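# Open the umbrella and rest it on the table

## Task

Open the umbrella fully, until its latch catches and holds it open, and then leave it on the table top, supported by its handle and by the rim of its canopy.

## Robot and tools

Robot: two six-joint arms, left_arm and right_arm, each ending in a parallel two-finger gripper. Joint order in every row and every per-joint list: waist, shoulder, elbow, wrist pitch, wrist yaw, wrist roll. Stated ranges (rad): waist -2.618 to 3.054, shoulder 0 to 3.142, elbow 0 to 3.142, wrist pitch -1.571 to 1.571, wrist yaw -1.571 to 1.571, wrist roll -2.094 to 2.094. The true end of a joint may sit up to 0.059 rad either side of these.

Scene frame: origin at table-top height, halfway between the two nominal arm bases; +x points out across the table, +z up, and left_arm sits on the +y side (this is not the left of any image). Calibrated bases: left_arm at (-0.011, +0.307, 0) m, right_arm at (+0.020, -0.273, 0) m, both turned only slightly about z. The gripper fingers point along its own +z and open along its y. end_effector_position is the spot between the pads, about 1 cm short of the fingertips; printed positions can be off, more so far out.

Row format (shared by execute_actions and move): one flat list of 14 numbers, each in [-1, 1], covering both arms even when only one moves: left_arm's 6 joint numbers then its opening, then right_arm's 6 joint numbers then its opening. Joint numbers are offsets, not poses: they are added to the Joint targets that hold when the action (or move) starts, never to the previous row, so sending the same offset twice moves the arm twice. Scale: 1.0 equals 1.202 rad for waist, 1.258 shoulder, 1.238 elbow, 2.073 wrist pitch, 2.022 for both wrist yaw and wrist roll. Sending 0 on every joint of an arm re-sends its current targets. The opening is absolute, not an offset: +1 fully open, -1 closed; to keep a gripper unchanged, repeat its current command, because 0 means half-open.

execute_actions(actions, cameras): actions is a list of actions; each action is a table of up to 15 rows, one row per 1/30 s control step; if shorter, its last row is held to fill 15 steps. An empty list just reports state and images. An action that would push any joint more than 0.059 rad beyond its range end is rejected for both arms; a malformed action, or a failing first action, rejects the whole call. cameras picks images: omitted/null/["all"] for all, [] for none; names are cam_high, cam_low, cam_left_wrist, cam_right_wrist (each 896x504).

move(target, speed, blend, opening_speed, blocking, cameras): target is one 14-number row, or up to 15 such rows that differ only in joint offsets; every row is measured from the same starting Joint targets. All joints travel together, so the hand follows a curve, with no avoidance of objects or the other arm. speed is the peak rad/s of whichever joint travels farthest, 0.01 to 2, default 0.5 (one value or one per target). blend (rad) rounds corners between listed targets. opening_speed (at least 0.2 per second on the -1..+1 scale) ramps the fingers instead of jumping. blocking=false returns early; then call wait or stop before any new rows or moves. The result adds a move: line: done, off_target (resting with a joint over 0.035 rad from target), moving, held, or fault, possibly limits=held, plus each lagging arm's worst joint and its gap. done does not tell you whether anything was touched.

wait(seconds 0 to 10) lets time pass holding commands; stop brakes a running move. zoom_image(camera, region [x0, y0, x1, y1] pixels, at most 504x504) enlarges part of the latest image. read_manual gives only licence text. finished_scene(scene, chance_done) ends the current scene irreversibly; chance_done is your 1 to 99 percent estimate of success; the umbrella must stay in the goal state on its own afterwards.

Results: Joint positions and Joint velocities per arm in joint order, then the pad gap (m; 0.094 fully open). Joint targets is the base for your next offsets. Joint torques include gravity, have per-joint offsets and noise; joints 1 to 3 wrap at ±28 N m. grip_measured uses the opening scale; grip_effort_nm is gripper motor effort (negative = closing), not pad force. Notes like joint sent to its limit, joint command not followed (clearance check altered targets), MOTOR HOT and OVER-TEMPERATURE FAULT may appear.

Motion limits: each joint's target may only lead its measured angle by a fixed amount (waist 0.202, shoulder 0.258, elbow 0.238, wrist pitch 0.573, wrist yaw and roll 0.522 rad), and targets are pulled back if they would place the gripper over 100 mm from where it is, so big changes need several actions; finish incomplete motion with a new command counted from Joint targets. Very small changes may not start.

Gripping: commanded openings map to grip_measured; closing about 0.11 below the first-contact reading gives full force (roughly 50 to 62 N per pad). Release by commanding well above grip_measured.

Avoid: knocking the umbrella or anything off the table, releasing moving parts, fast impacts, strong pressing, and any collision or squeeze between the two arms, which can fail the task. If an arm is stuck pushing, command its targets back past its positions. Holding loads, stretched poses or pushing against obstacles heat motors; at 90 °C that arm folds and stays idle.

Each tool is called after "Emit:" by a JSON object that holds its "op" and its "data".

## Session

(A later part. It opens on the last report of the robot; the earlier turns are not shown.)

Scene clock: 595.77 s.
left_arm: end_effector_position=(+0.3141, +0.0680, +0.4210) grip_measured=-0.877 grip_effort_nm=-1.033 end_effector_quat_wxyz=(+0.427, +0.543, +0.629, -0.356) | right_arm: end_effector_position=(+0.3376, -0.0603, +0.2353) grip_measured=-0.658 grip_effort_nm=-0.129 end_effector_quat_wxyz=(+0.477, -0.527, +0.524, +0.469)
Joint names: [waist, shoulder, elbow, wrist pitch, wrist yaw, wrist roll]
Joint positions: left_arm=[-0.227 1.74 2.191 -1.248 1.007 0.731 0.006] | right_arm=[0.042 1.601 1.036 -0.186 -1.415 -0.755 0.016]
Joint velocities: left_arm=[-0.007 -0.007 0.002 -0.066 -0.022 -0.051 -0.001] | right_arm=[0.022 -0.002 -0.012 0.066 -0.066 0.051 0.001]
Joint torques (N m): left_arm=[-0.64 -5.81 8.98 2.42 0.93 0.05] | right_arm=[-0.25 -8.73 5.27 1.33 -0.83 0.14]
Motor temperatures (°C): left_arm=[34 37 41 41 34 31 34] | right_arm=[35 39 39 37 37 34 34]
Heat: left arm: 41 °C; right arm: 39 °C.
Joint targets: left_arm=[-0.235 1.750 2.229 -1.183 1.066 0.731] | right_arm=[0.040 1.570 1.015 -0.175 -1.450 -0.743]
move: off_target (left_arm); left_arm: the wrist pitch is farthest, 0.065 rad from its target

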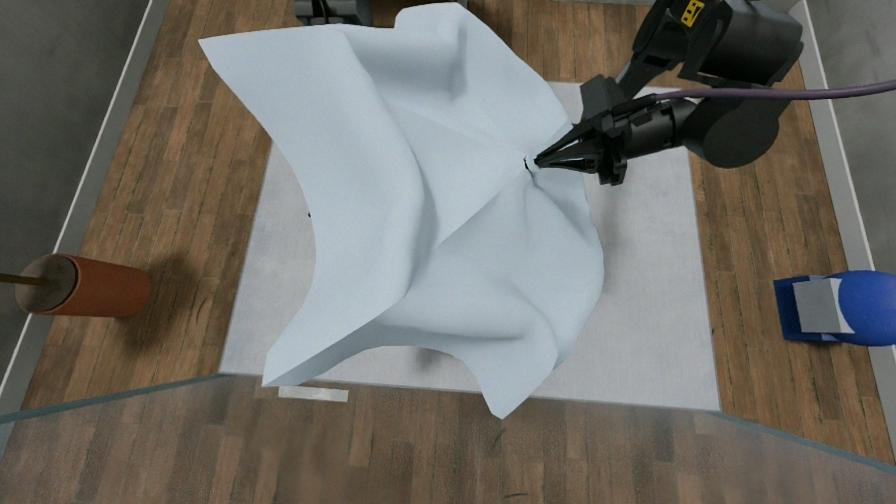

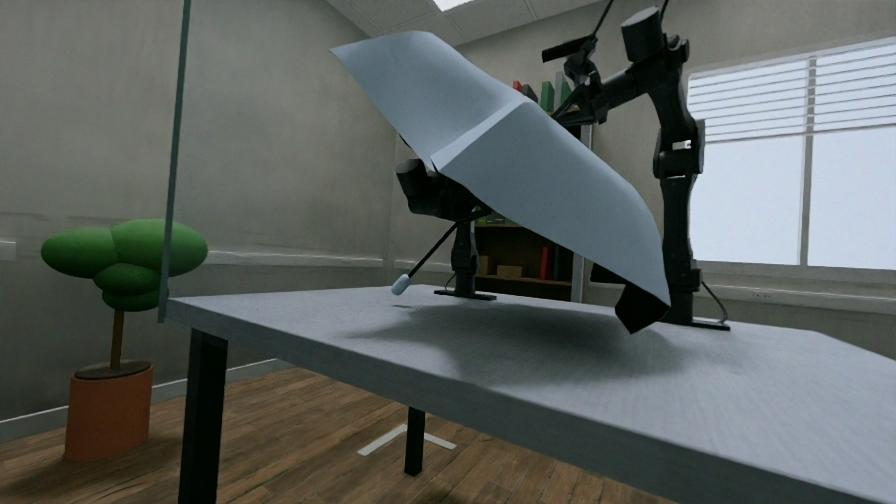

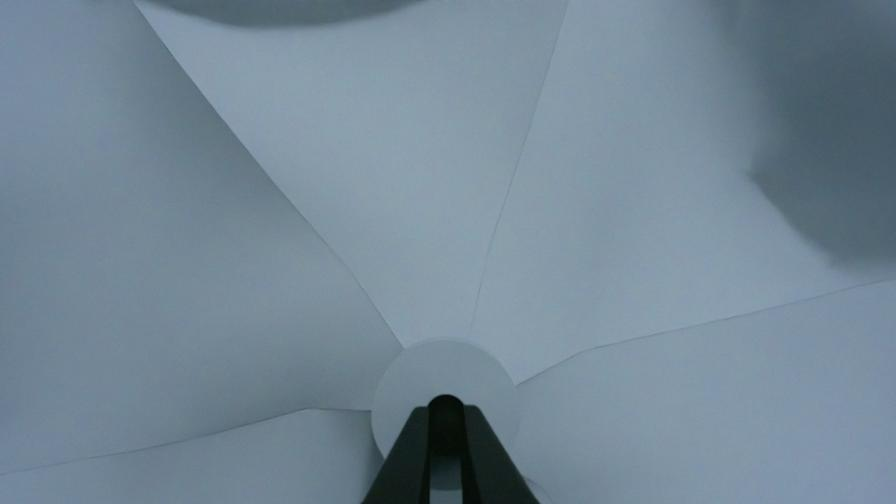

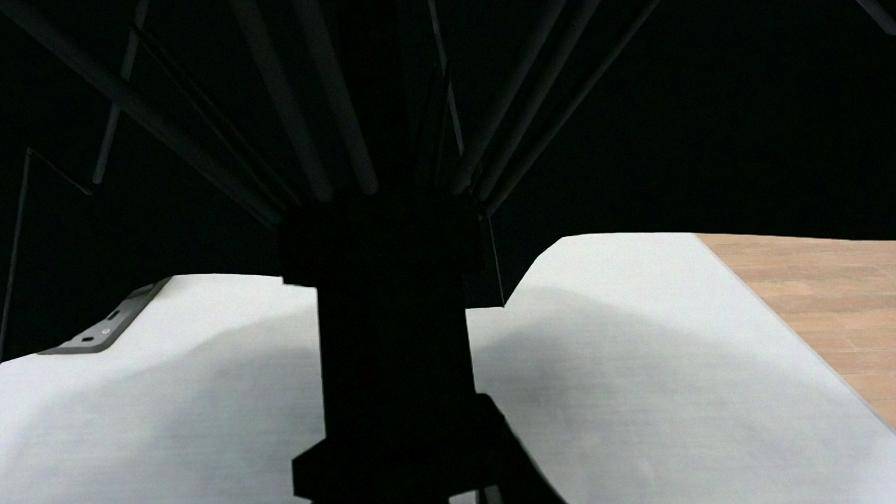

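Emit:
{"op": "move", "data": {"target": [0,0,0,0,0,0,-0.93,-0.0283,-0.0342,-0.021,-0.0236,-0.0138,0,-0.66], "speed": 0.1}}

Scene clock: 631.93 s.
left_arm: end_effector_position=(+0.3132, +0.0657, +0.4240) grip_measured=-0.877 grip_effort_nm=-1.033 end_effector_quat_wxyz=(+0.431, +0.546, +0.622, -0.360) | right_arm: end_effector_position=(+0.3315, -0.0710, +0.2429) grip_measured=-0.658 grip_effort_nm=-0.139 end_effector_quat_wxyz=(+0.486, -0.520, +0.523, +0.469)
Joint names: [waist, shoulder, elbow, wrist pitch, wrist yaw, wrist roll]
Joint positions: left_arm=[-0.23 1.74 2.191 -1.235 1.02 0.728 0.006] | right_arm=[0.01 1.558 1.01 -0.195 -1.44 -0.754 0.016]
Joint velocities: left_arm=[0.012 0.002 -0.007 -0.022 0.081 0.007 0] | right_arm=[-0.007 -0.007 0.002 0.022 0.022 -0.007 0]
Joint torques (N m): left_arm=[-0.39 -5.79 8.99 2.27 0.8 0.08] | right_arm=[-0.44 -8.38 5.33 0.97 -0.86 0.14]
Motor temperatures (°C): left_arm=[34 38 43 44 35 31 35] | right_arm=[35 42 36 37 37 34 34]
Heat: left arm: 44 °C; right arm: 42 °C.
Joint targets: left_arm=[-0.235 1.750 2.229 -1.183 1.065 0.731] | right_arm=[0.006 1.527 0.989 -0.224 -1.477 -0.742]
move: off_target (left_arm, right_arm); left_arm: the wrist pitch is farthest, 0.052 rad from its target; right_arm: the wrist yaw is farthest, 0.038 rad from its target

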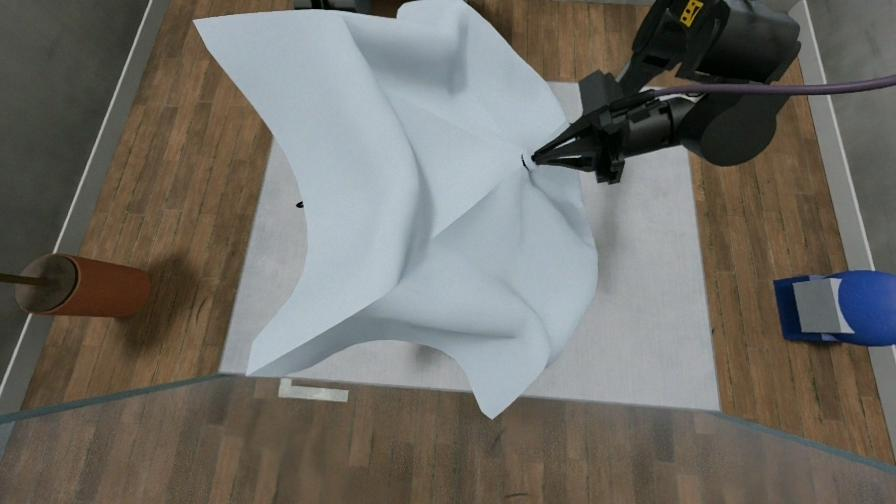

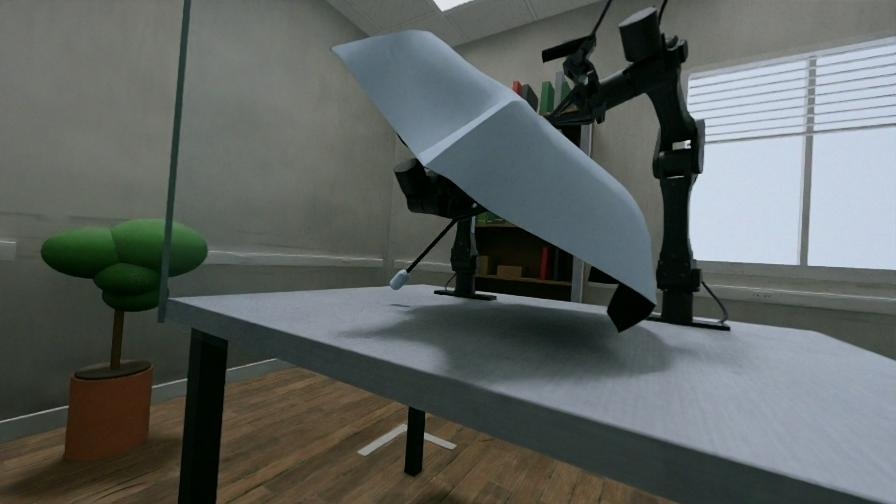

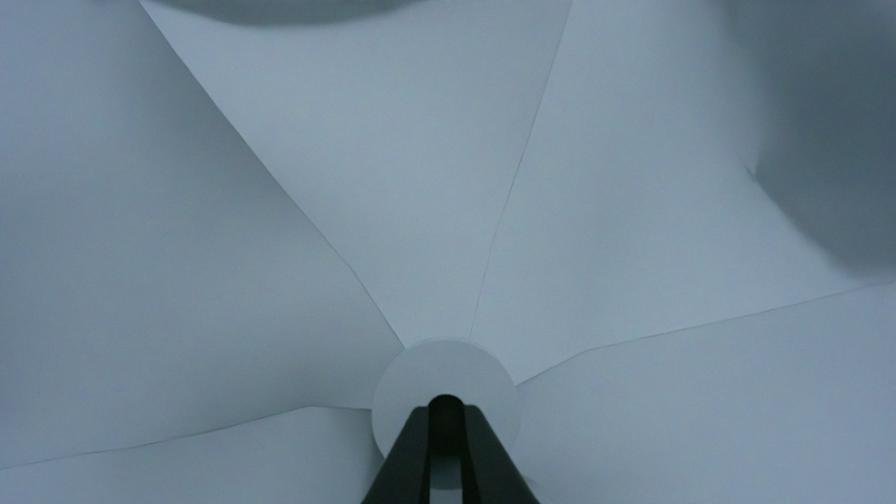

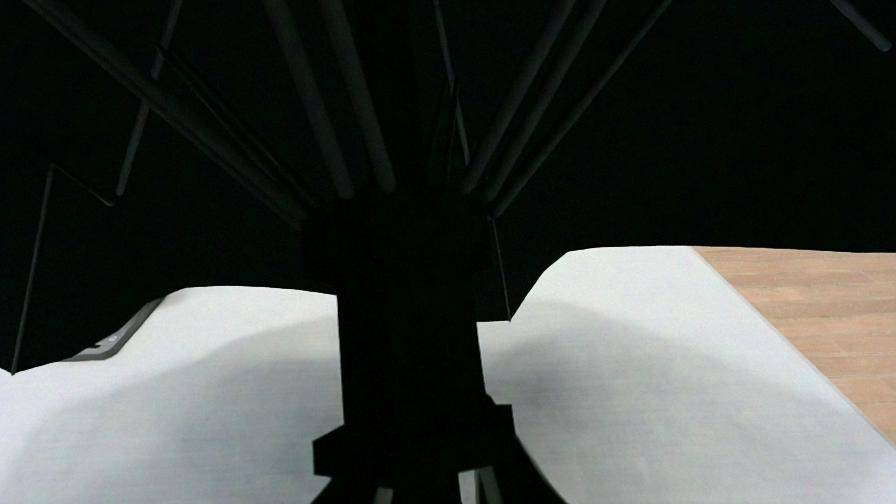

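Emit:
{"op": "move", "data": {"target": [0,0,-0.0242,0,-0.0247,0,-0.93,0.0820,-0.0514,0.0945,0.0198,-0.0114,0.0470,-0.66], "speed": 0.08}}

Scene clock: 645.17 s.
left_arm: end_effector_position=(+0.3074, +0.0657, +0.4347) grip_measured=-0.877 grip_effort_nm=-1.043 end_effector_quat_wxyz=(+0.440, +0.546, +0.610, -0.370) | right_arm: end_effector_position=(+0.3150, -0.0528, +0.2614) grip_measured=-0.658 grip_effort_nm=-0.134 end_effector_quat_wxyz=(+0.464, -0.525, +0.519, +0.490)
Joint names: [waist, shoulder, elbow, wrist pitch, wrist yaw, wrist roll]
Joint positions: left_arm=[-0.226 1.73 2.199 -1.225 1.053 0.718 0.006] | right_arm=[0.072 1.512 1.034 -0.221 -1.431 -0.673 0.016]
Joint velocities: left_arm=[-0.002 0.007 -0.017 0.007 -0.007 -0.051 0] | right_arm=[-0.012 -0.017 0.012 0.022 0.037 0.037 -0.001]
Joint torques (N m): left_arm=[-0.73 -4.9 5.81 2.19 0.01 0.2] | right_arm=[3.19 -9.63 13.71 1.62 -1.2 0.26]
Motor temperatures (°C): left_arm=[34 38 43 44 34 31 35] | right_arm=[35 41 36 37 37 34 34]
Heat: left arm: 44 °C; right arm: 41 °C.
Joint targets: left_arm=[-0.235 1.750 2.199 -1.183 1.016 0.731] | right_arm=[0.105 1.462 1.106 -0.183 -1.500 -0.647]
move: off_target (left_arm, right_arm); left_arm: the wrist pitch is farthest, 0.042 rad from its target; right_arm: the elbow is farthest, 0.072 rad from its target

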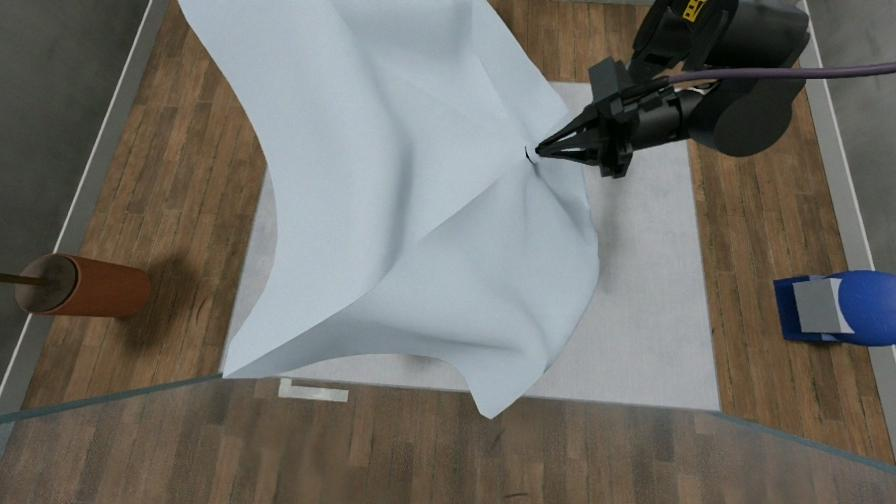

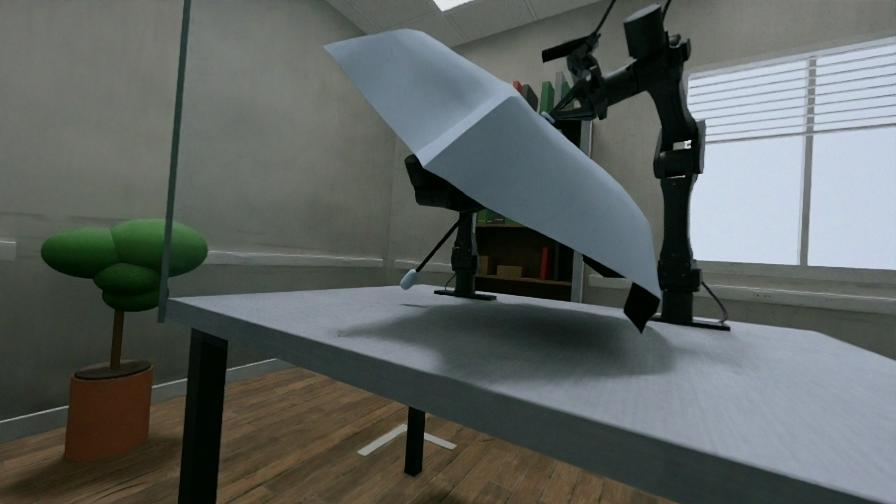

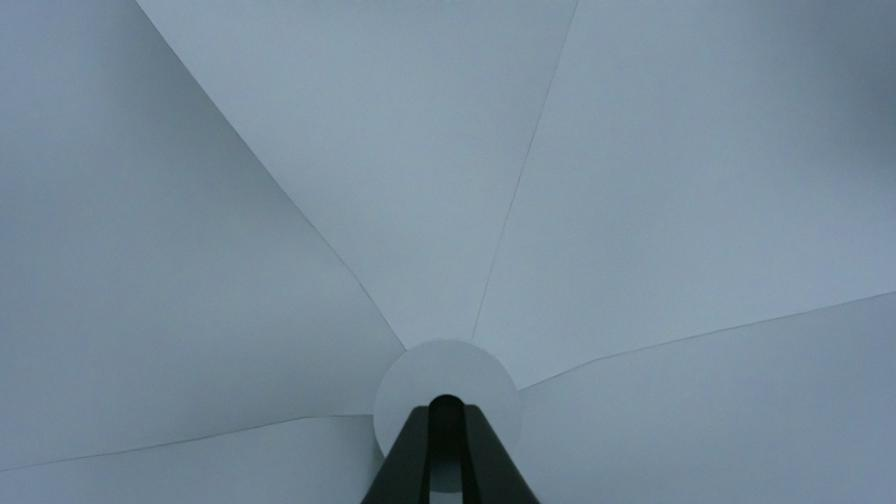

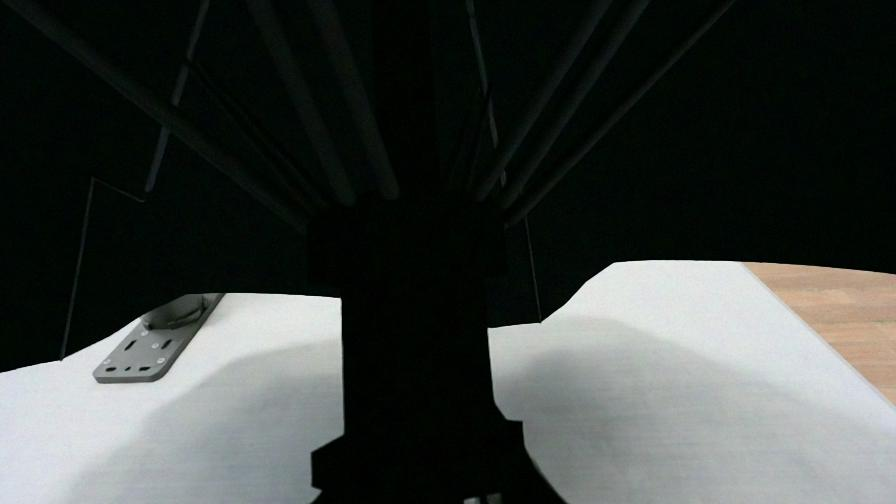

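Emit:
{"op": "move", "data": {"target": [0,0,-0.0162,0,-0.0148,0,-0.93,0.0499,-0.0064,0.0327,0.0851,0.0272,0.0851,-0.66], "speed": 0.1}}

Scene clock: 696.47 s.
left_arm: end_effector_position=(+0.3089, +0.0685, +0.4479) grip_measured=-0.877 grip_effort_nm=-1.038 end_effector_quat_wxyz=(+0.465, +0.548, +0.594, -0.361) | right_arm: end_effector_position=(+0.3093, -0.0348, +0.2727) grip_measured=-0.658 grip_effort_nm=-0.134 end_effector_quat_wxyz=(-0.442, +0.520, -0.519, -0.515)
Joint names: [waist, shoulder, elbow, wrist pitch, wrist yaw, wrist roll]
Joint positions: left_arm=[-0.215 1.714 2.199 -1.171 1.065 0.705 0.006] | right_arm=[0.13 1.512 1.049 -0.129 -1.427 -0.513 0.016]
Joint velocities: left_arm=[-0.007 -0.002 0.027 0.007 -0.007 -0.081 0] | right_arm=[-0.007 -0.007 -0.022 0.007 -0.051 -0.022 0]
Joint torques (N m): left_arm=[-1.7 -3.62 4.23 1.68 -0.43 0.35] | right_arm=[3.49 -10.4 16.08 2.49 -0.57 0.37]
Motor temperatures (°C): left_arm=[34 37 41 45 33 31 35] | right_arm=[35 40 39 41 37 34 34]
Heat: left arm: 45 °C; right arm: 41 °C.
Joint targets: left_arm=[-0.235 1.750 2.179 -1.183 0.985 0.731] | right_arm=[0.165 1.454 1.147 -0.006 -1.445 -0.476]
move: off_target (left_arm, right_arm); left_arm: the wrist yaw is farthest, 0.079 rad from its target; right_arm: the wrist pitch is farthest, 0.123 rad from its target

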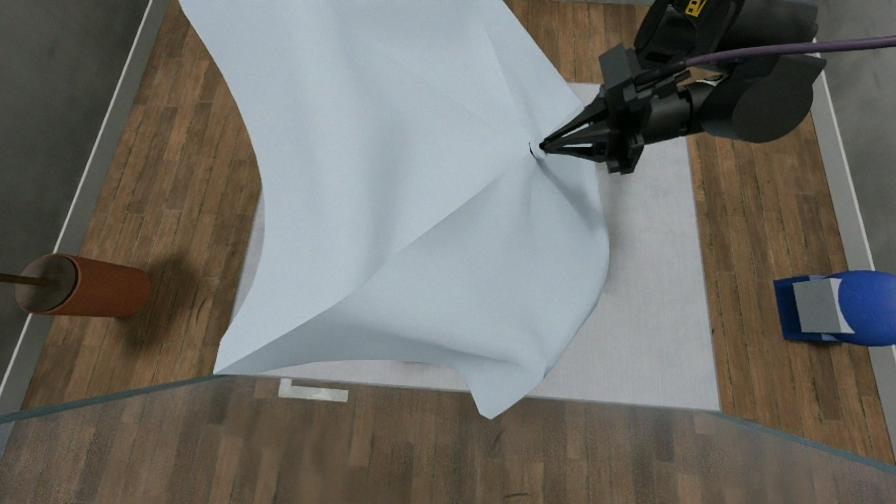

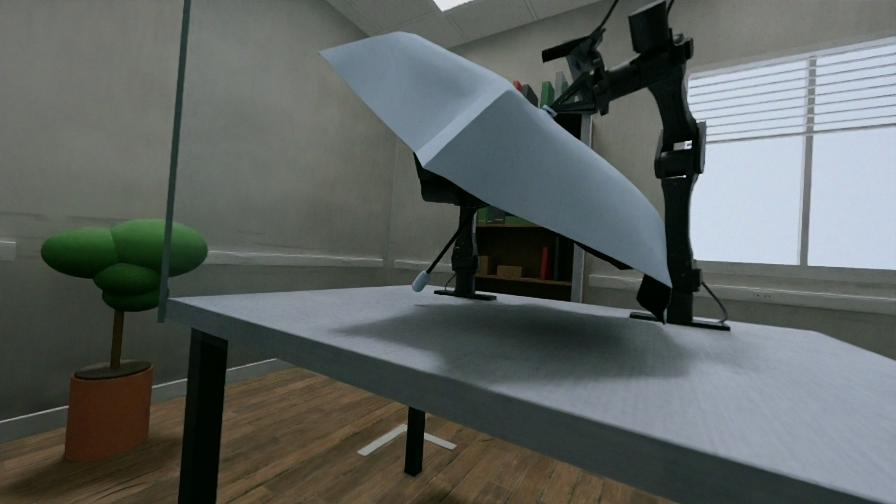

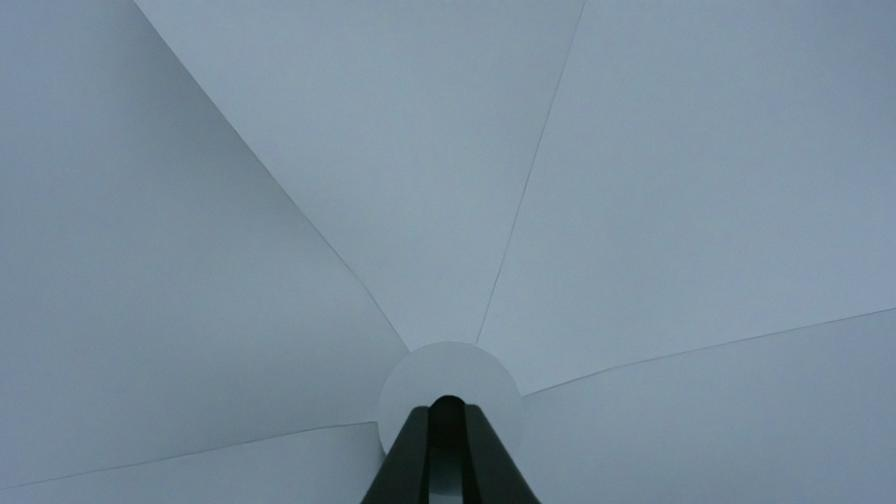

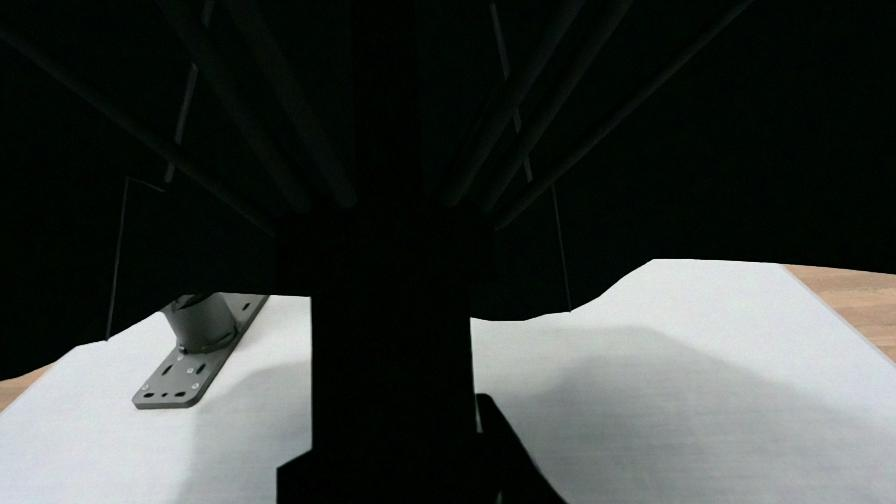

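Emit:
{"op": "execute_actions", "data": {"actions": []}}

Scene clock: 713.40 s.
left_arm: end_effector_position=(+0.3089, +0.0685, +0.4480) grip_measured=-0.877 grip_effort_nm=-1.043 end_effector_quat_wxyz=(+0.465, +0.548, +0.594, -0.361) | right_arm: end_effector_position=(+0.3093, -0.0348, +0.2727) grip_measured=-0.658 grip_effort_nm=-0.129 end_effector_quat_wxyz=(-0.442, +0.520, -0.519, -0.515)
Joint names: [waist, shoulder, elbow, wrist pitch, wrist yaw, wrist roll]
Joint positions: left_arm=[-0.215 1.714 2.199 -1.171 1.065 0.705 0.006] | right_arm=[0.13 1.512 1.049 -0.129 -1.427 -0.512 0.016]
Joint velocities: left_arm=[0.012 0.012 -0.002 -0.095 -0.081 0.007 0] | right_arm=[0.002 -0.017 0.002 0.066 0.007 0.081 0.001]
Joint torques (N m): left_arm=[-1.7 -3.63 4.25 1.67 -0.43 0.34] | right_arm=[3.47 -10.39 16.12 2.47 -0.57 0.37]
Motor temperatures (°C): left_arm=[34 36 41 44 33 31 35] | right_arm=[35 40 44 45 37 34 34]
Heat: left arm: 44 °C; right arm: 45 °C.
Joint targets: left_arm=[-0.235 1.750 2.179 -1.183 0.985 0.731] | right_arm=[0.165 1.454 1.147 -0.007 -1.445 -0.475]
Tool commands: left_gripper/opening=-0.93 right_gripper/opening=-0.66

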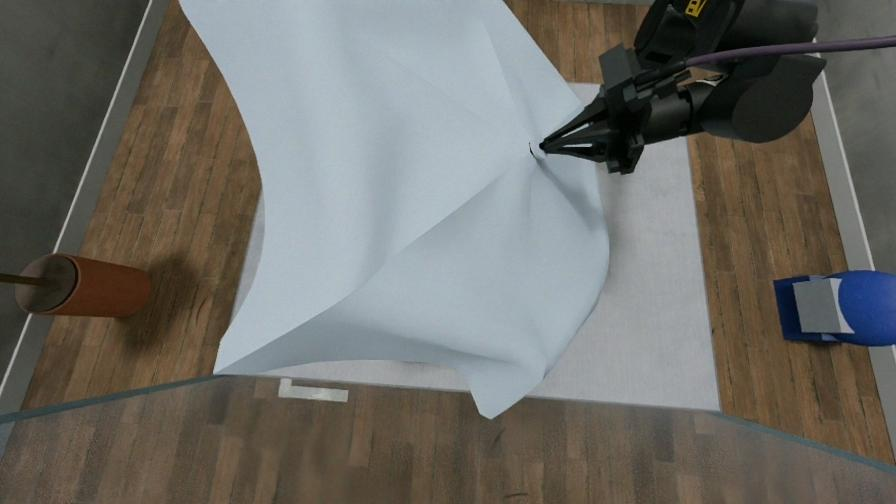

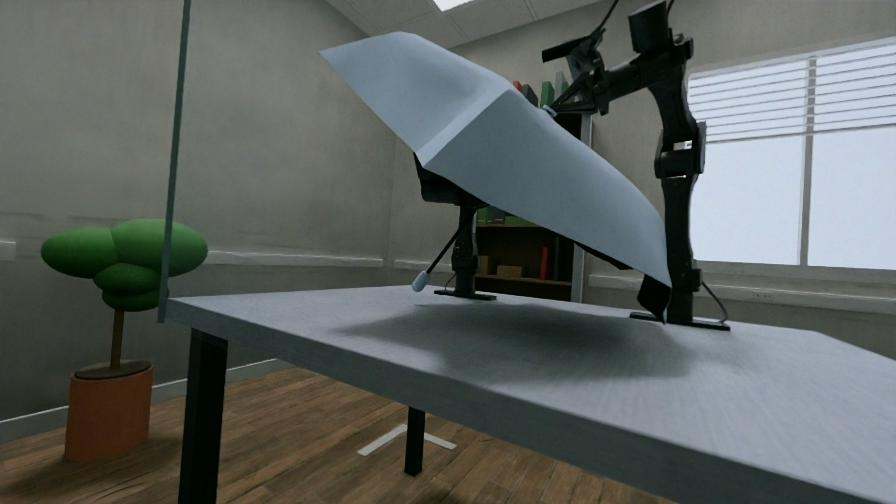

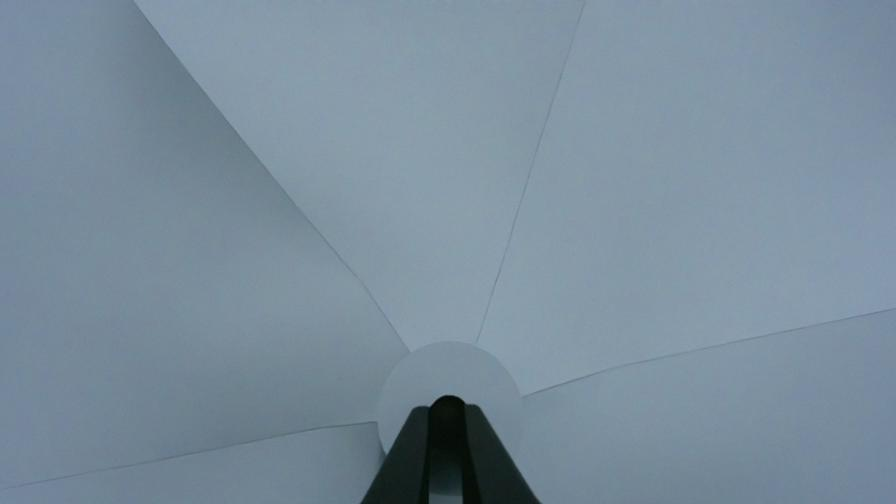

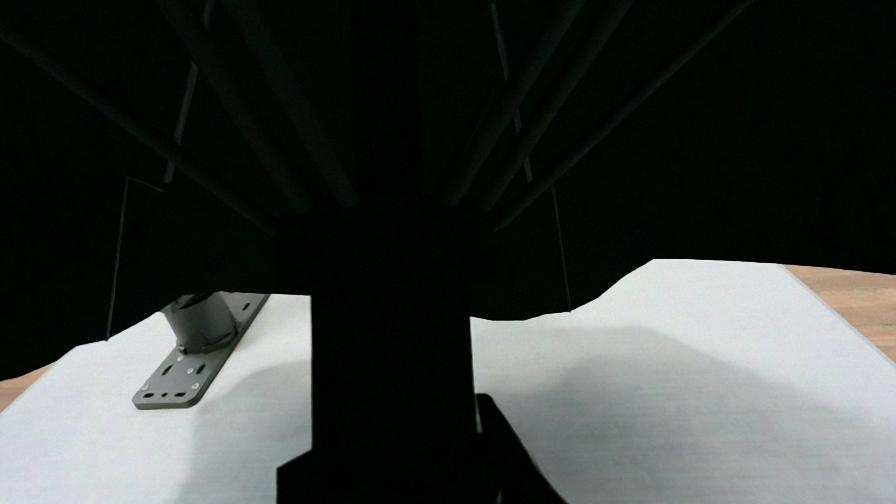

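Emit:
{"op": "zoom_image", "data": {"camera": "cam_right_wrist", "region": [200, 150, 620, 504]}}

Emit:
{"op": "zoom_image", "data": {"camera": "cam_low", "region": [300, 20, 720, 340]}}

Scaled by 1.200 from the camera's 896x504 image, which has a finer 1280x720 frame.

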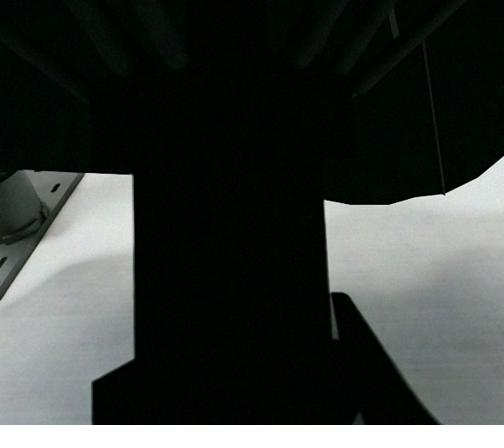

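Scaled by 1.200 from the camera's 896x504 image, which has a finer 1280x720 frame.

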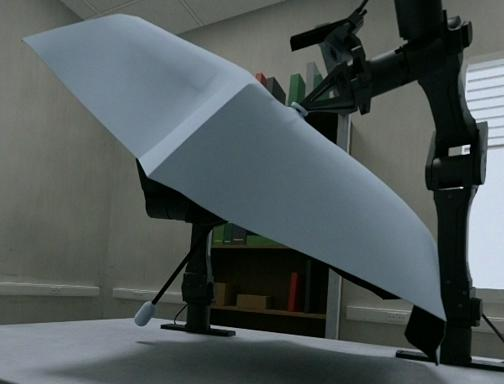

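Emit:
{"op": "move", "data": {"target": [0, 0, 0.0323, 0, 0.0148, 0, -0.93, -0.1007, 0.0286, -0.1712, -0.0357, 0.0074, -0.0910, -0.66], "speed": 0.15}}

Scene clock: 773.67 s.
left_arm: end_effector_position=(+0.3130, +0.0635, +0.4299) grip_measured=-0.877 grip_effort_nm=-1.038 end_effector_quat_wxyz=(+0.439, +0.548, +0.615, -0.358) | right_arm: end_effector_position=(+0.3182, -0.0607, +0.2461) grip_measured=-0.658 grip_effort_nm=-0.134 end_effector_quat_wxyz=(+0.480, -0.522, +0.521, +0.475)
Joint names: [waist, shoulder, elbow, wrist pitch, wrist yaw, wrist roll]
Joint positions: left_arm=[-0.236 1.738 2.199 -1.214 1.02 0.719 0.006] | right_arm=[0.047 1.508 0.953 -0.093 -1.424 -0.648 0.016]
Joint velocities: left_arm=[0.007 0.012 -0.007 -0.066 0.022 0.022 -0.001] | right_arm=[0.007 -0.022 -0.017 0.022 0.007 -0.066 0.001]
Joint torques (N m): left_arm=[0.13 -5.57 7.43 2.08 0.31 0.19] | right_arm=[-0.4 -6.95 5.52 1.41 -0.47 -0.09]
Motor temperatures (°C): left_arm=[34 36 41 43 33 31 35] | right_arm=[35 40 48 50 36 34 34]
Heat: left arm: 43 °C; right arm: 50 °C.
Joint targets: left_arm=[-0.235 1.750 2.219 -1.183 1.016 0.731] | right_arm=[0.043 1.490 0.935 -0.081 -1.430 -0.659]
move: done

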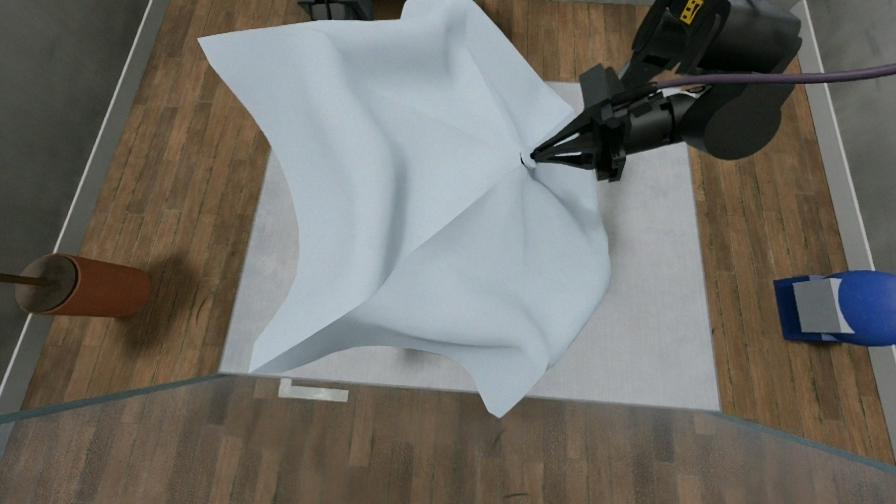

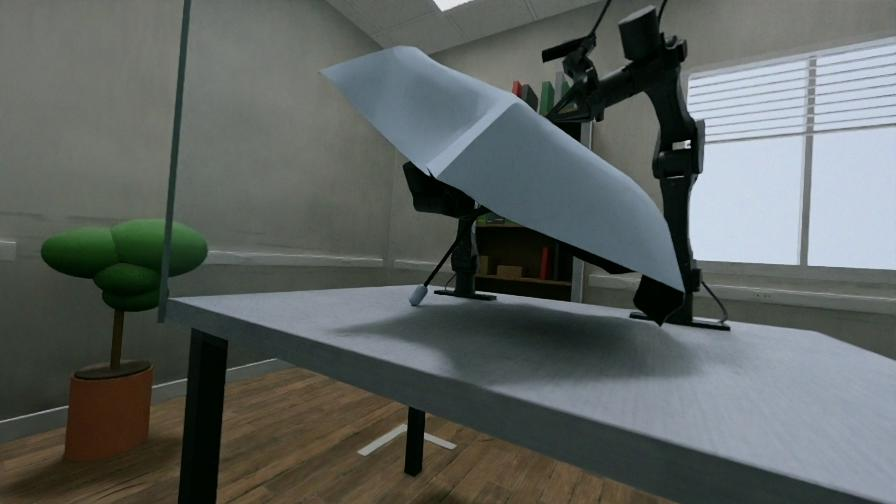

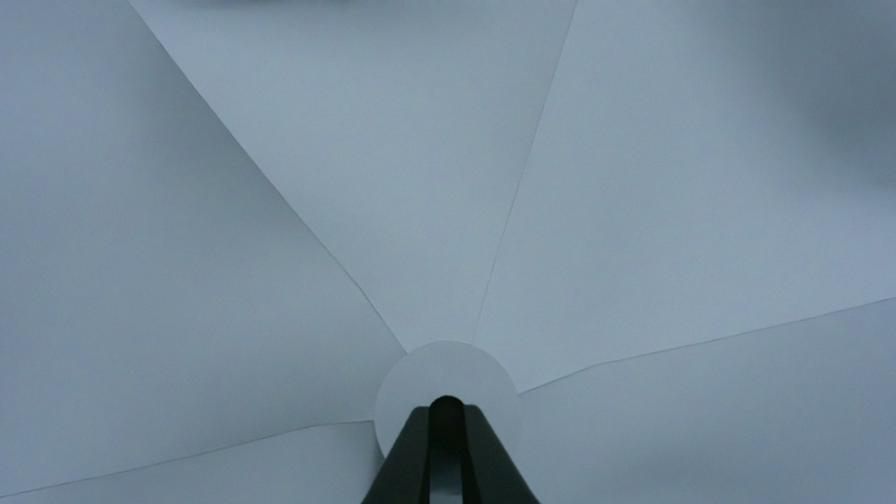

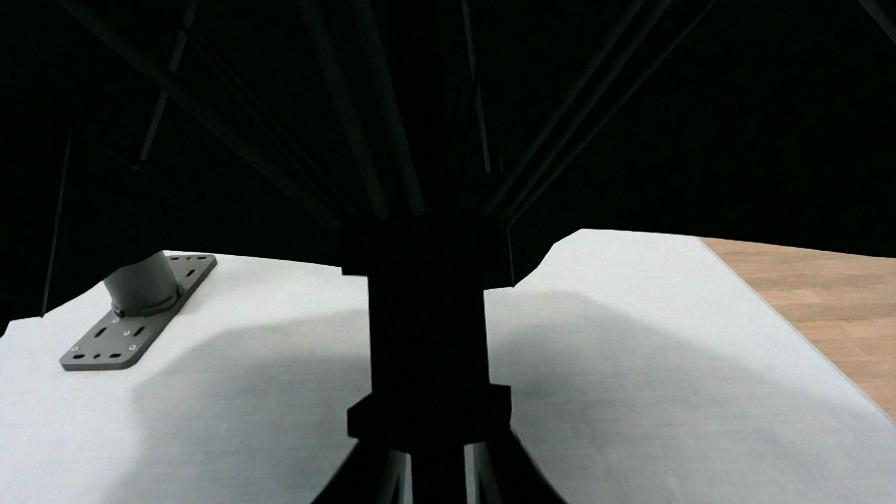

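Emit:
{"op": "zoom_image", "data": {"camera": "cam_right_wrist", "region": [280, 200, 600, 504]}}

Scaled by 1.575 from the camera's 896x504 image, which has a finer 1280x720 frame.

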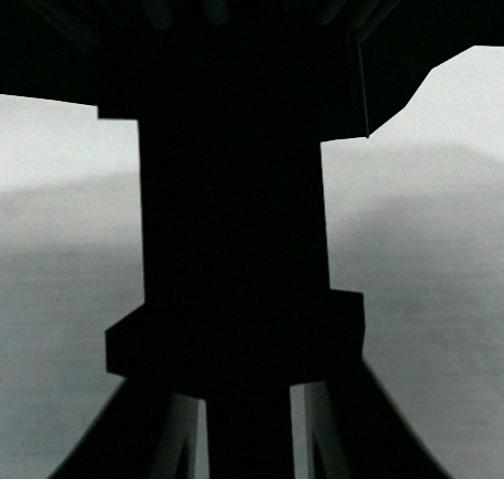

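Emit:
{"op": "move", "data": {"target": [0, 0, 0, 0, 0, 0, -0.93, 0, -0.0517, -0.2383, 0.3903, 0.0890, 0.1998, -0.4], "speed": 0.5}}

Scene clock: 832.57 s.
left_arm: end_effector_position=(+0.3130, +0.0637, +0.4296) grip_measured=-0.877 grip_effort_nm=-1.038 end_effector_quat_wxyz=(+0.439, +0.548, +0.616, -0.357) | right_arm: end_effector_position=(+0.3265, -0.0663, +0.2400) grip_measured=-0.402 grip_effort_nm=0.081 end_effector_quat_wxyz=(+0.582, -0.507, +0.504, +0.388)
Joint names: [waist, shoulder, elbow, wrist pitch, wrist yaw, wrist roll]
Joint positions: left_arm=[-0.236 1.738 2.199 -1.216 1.019 0.719 0.006] | right_arm=[0.047 1.45 0.66 0.719 -1.262 -0.268 0.028]
Joint velocities: left_arm=[0.017 -0.007 0.002 -0.037 0.051 -0.007 0.001] | right_arm=[0.002 -0.012 -0.007 -0.051 -0.051 -0.007 0]
Joint torques (N m): left_arm=[0.12 -5.6 7.43 2.1 0.32 0.18] | right_arm=[-0.36 -6.82 5.08 1.62 0.06 0.11]
Motor temperatures (°C): left_arm=[34 36 42 46 33 31 35] | right_arm=[35 40 39 44 35 34 34]
Heat: left arm: 46 °C; right arm: 44 °C.
Joint targets: left_arm=[-0.235 1.750 2.219 -1.183 1.016 0.731] | right_arm=[0.043 1.425 0.640 0.729 -1.250 -0.255]
move: done

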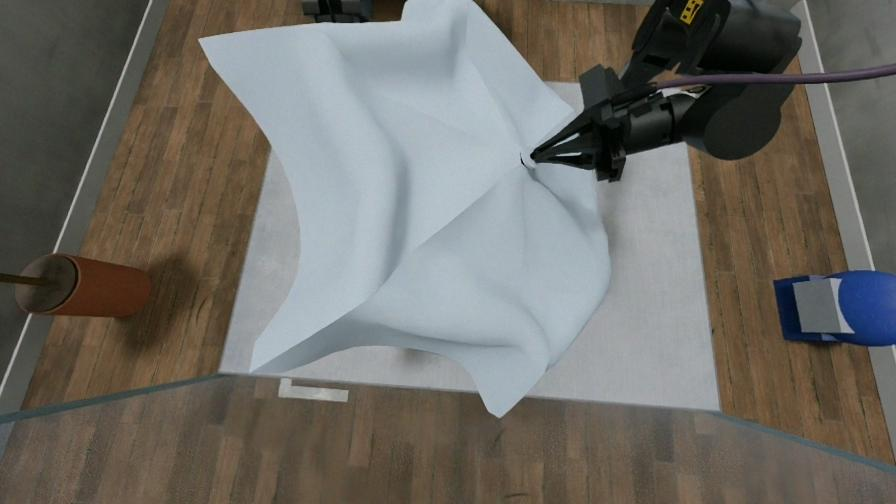

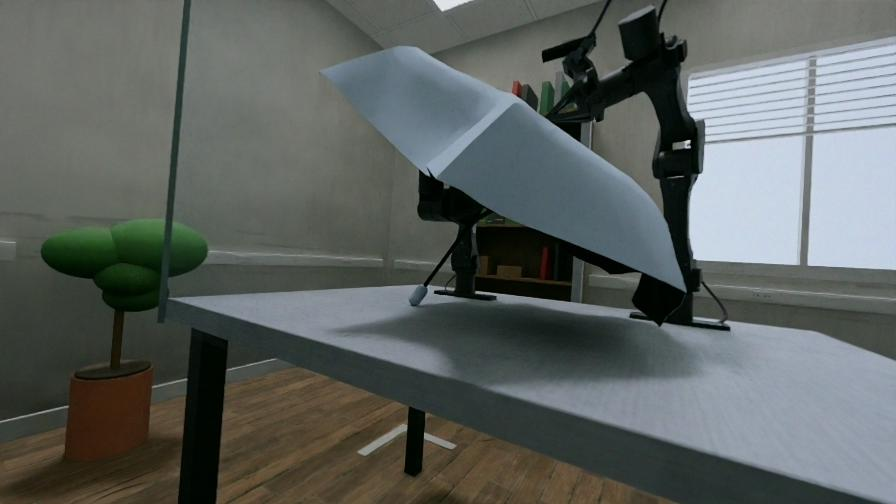

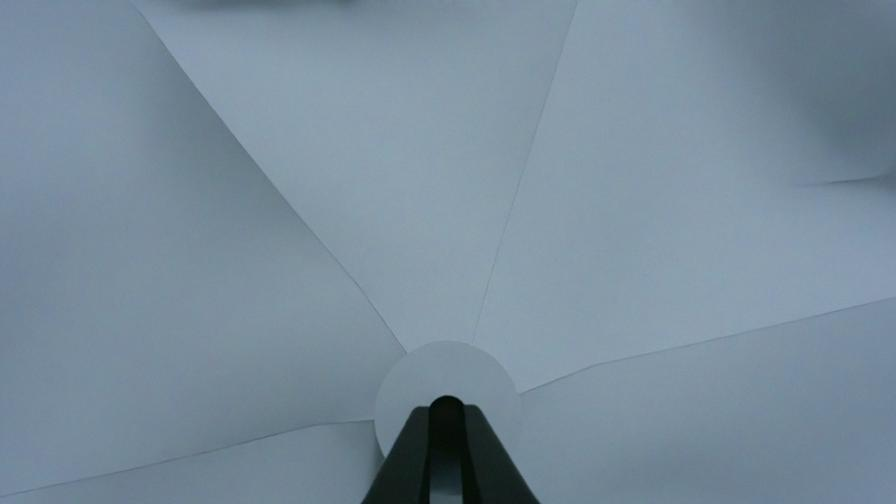

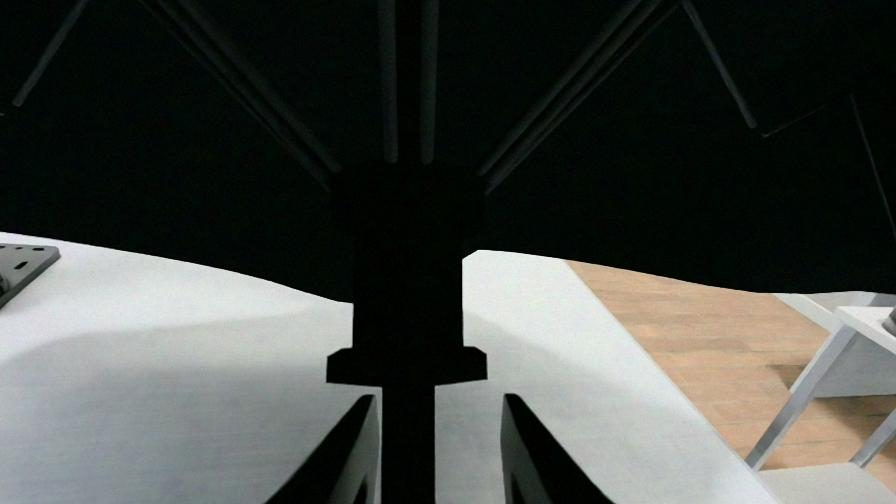

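Emit:
{"op": "move", "data": {"target": [0, 0, 0, 0, 0, 0, -0.93, 0.0216, -0.0238, -0.0065, -0.0140, 0.0099, 0, -0.4], "speed": 0.3, "cameras": ["cam_right_wrist"]}}

Scene clock: 847.60 s.
left_arm: end_effector_position=(+0.3130, +0.0637, +0.4296) grip_measured=-0.877 grip_effort_nm=-1.038 end_effector_quat_wxyz=(+0.439, +0.548, +0.616, -0.357) | right_arm: end_effector_position=(+0.3211, -0.0623, +0.2469) grip_measured=-0.402 grip_effort_nm=0.085 end_effector_quat_wxyz=(+0.589, -0.510, +0.497, +0.382)
Joint names: [waist, shoulder, elbow, wrist pitch, wrist yaw, wrist roll]
Joint positions: left_arm=[-0.236 1.738 2.199 -1.216 1.019 0.719 0.006] | right_arm=[0.065 1.419 0.652 0.719 -1.243 -0.267 0.028]
Joint velocities: left_arm=[-0.007 0.002 0.002 0.066 -0.007 0.022 0] | right_arm=[0.002 -0.027 -0.002 -0.037 -0.037 -0.022 0]
Joint torques (N m): left_arm=[0.12 -5.6 7.43 2.1 0.32 0.19] | right_arm=[0.54 -6.41 5.09 1.33 0.08 0.15]
Motor temperatures (°C): left_arm=[34 36 42 46 33 31 35] | right_arm=[34 40 38 44 35 34 34]
Heat: left arm: 46 °C; right arm: 44 °C.
Joint targets: left_arm=[-0.235 1.750 2.219 -1.183 1.016 0.731] | right_arm=[0.069 1.395 0.632 0.700 -1.231 -0.256]
move: done
Images, in order (width x height): cam_right_wrist 896x504.

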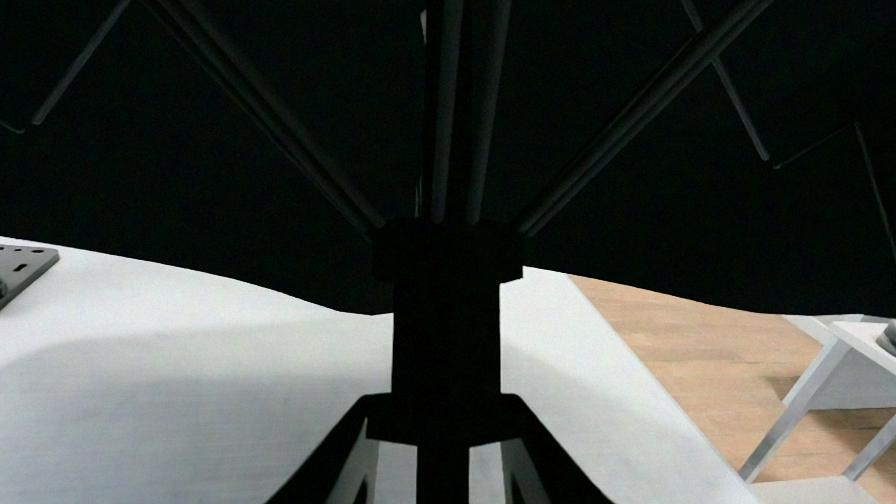

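Emit:
{"op": "move", "data": {"target": [0, 0, 0, 0, 0, 0, -0.93, -0.0141, 0.0397, -0.0137, 0.0145, -0.0193, 0, -0.4], "speed": 0.3, "cameras": ["cam_right_wrist"]}}

Scene clock: 851.53 s.
left_arm: end_effector_position=(+0.3130, +0.0637, +0.4296) grip_measured=-0.877 grip_effort_nm=-1.038 end_effector_quat_wxyz=(+0.439, +0.548, +0.616, -0.357) | right_arm: end_effector_position=(+0.3196, -0.0639, +0.2368) grip_measured=-0.402 grip_effort_nm=0.081 end_effector_quat_wxyz=(+0.579, -0.507, +0.505, +0.390)
Joint names: [waist, shoulder, elbow, wrist pitch, wrist yaw, wrist roll]
Joint positions: left_arm=[-0.236 1.738 2.199 -1.216 1.019 0.719 0.006] | right_arm=[0.058 1.433 0.634 0.721 -1.255 -0.267 0.028]
Joint velocities: left_arm=[-0.002 0.002 0.002 -0.022 -0.095 0.051 -0.001] | right_arm=[0.012 0.032 0.012 0.037 -0.022 -0.037 0]
Joint torques (N m): left_arm=[0.1 -5.61 7.43 2.1 0.32 0.18] | right_arm=[-0.58 -3.7 5.07 1.6 -0.2 0.14]
Motor temperatures (°C): left_arm=[34 36 42 46 33 31 35] | right_arm=[34 40 38 44 35 34 34]
Heat: left arm: 46 °C; right arm: 44 °C.
Joint targets: left_arm=[-0.235 1.750 2.219 -1.183 1.016 0.731] | right_arm=[0.053 1.445 0.615 0.730 -1.269 -0.256]
move: done
Images, in order (width x height): cam_right_wrist 896x504.

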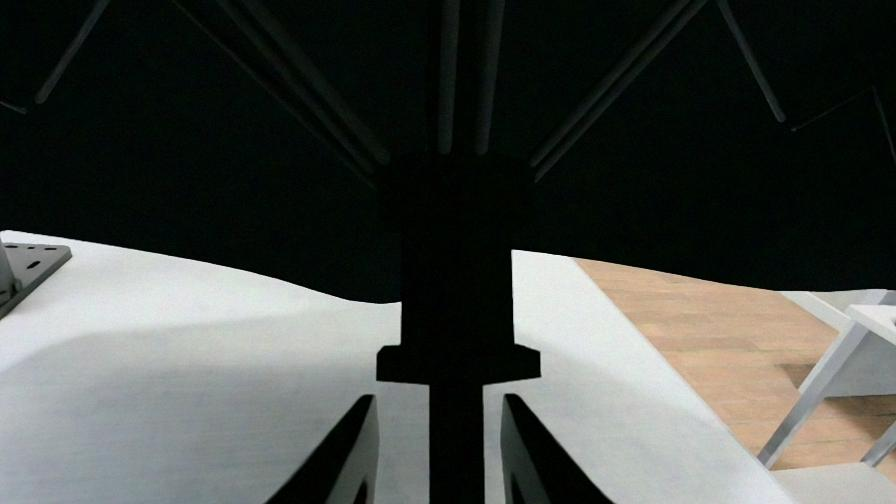

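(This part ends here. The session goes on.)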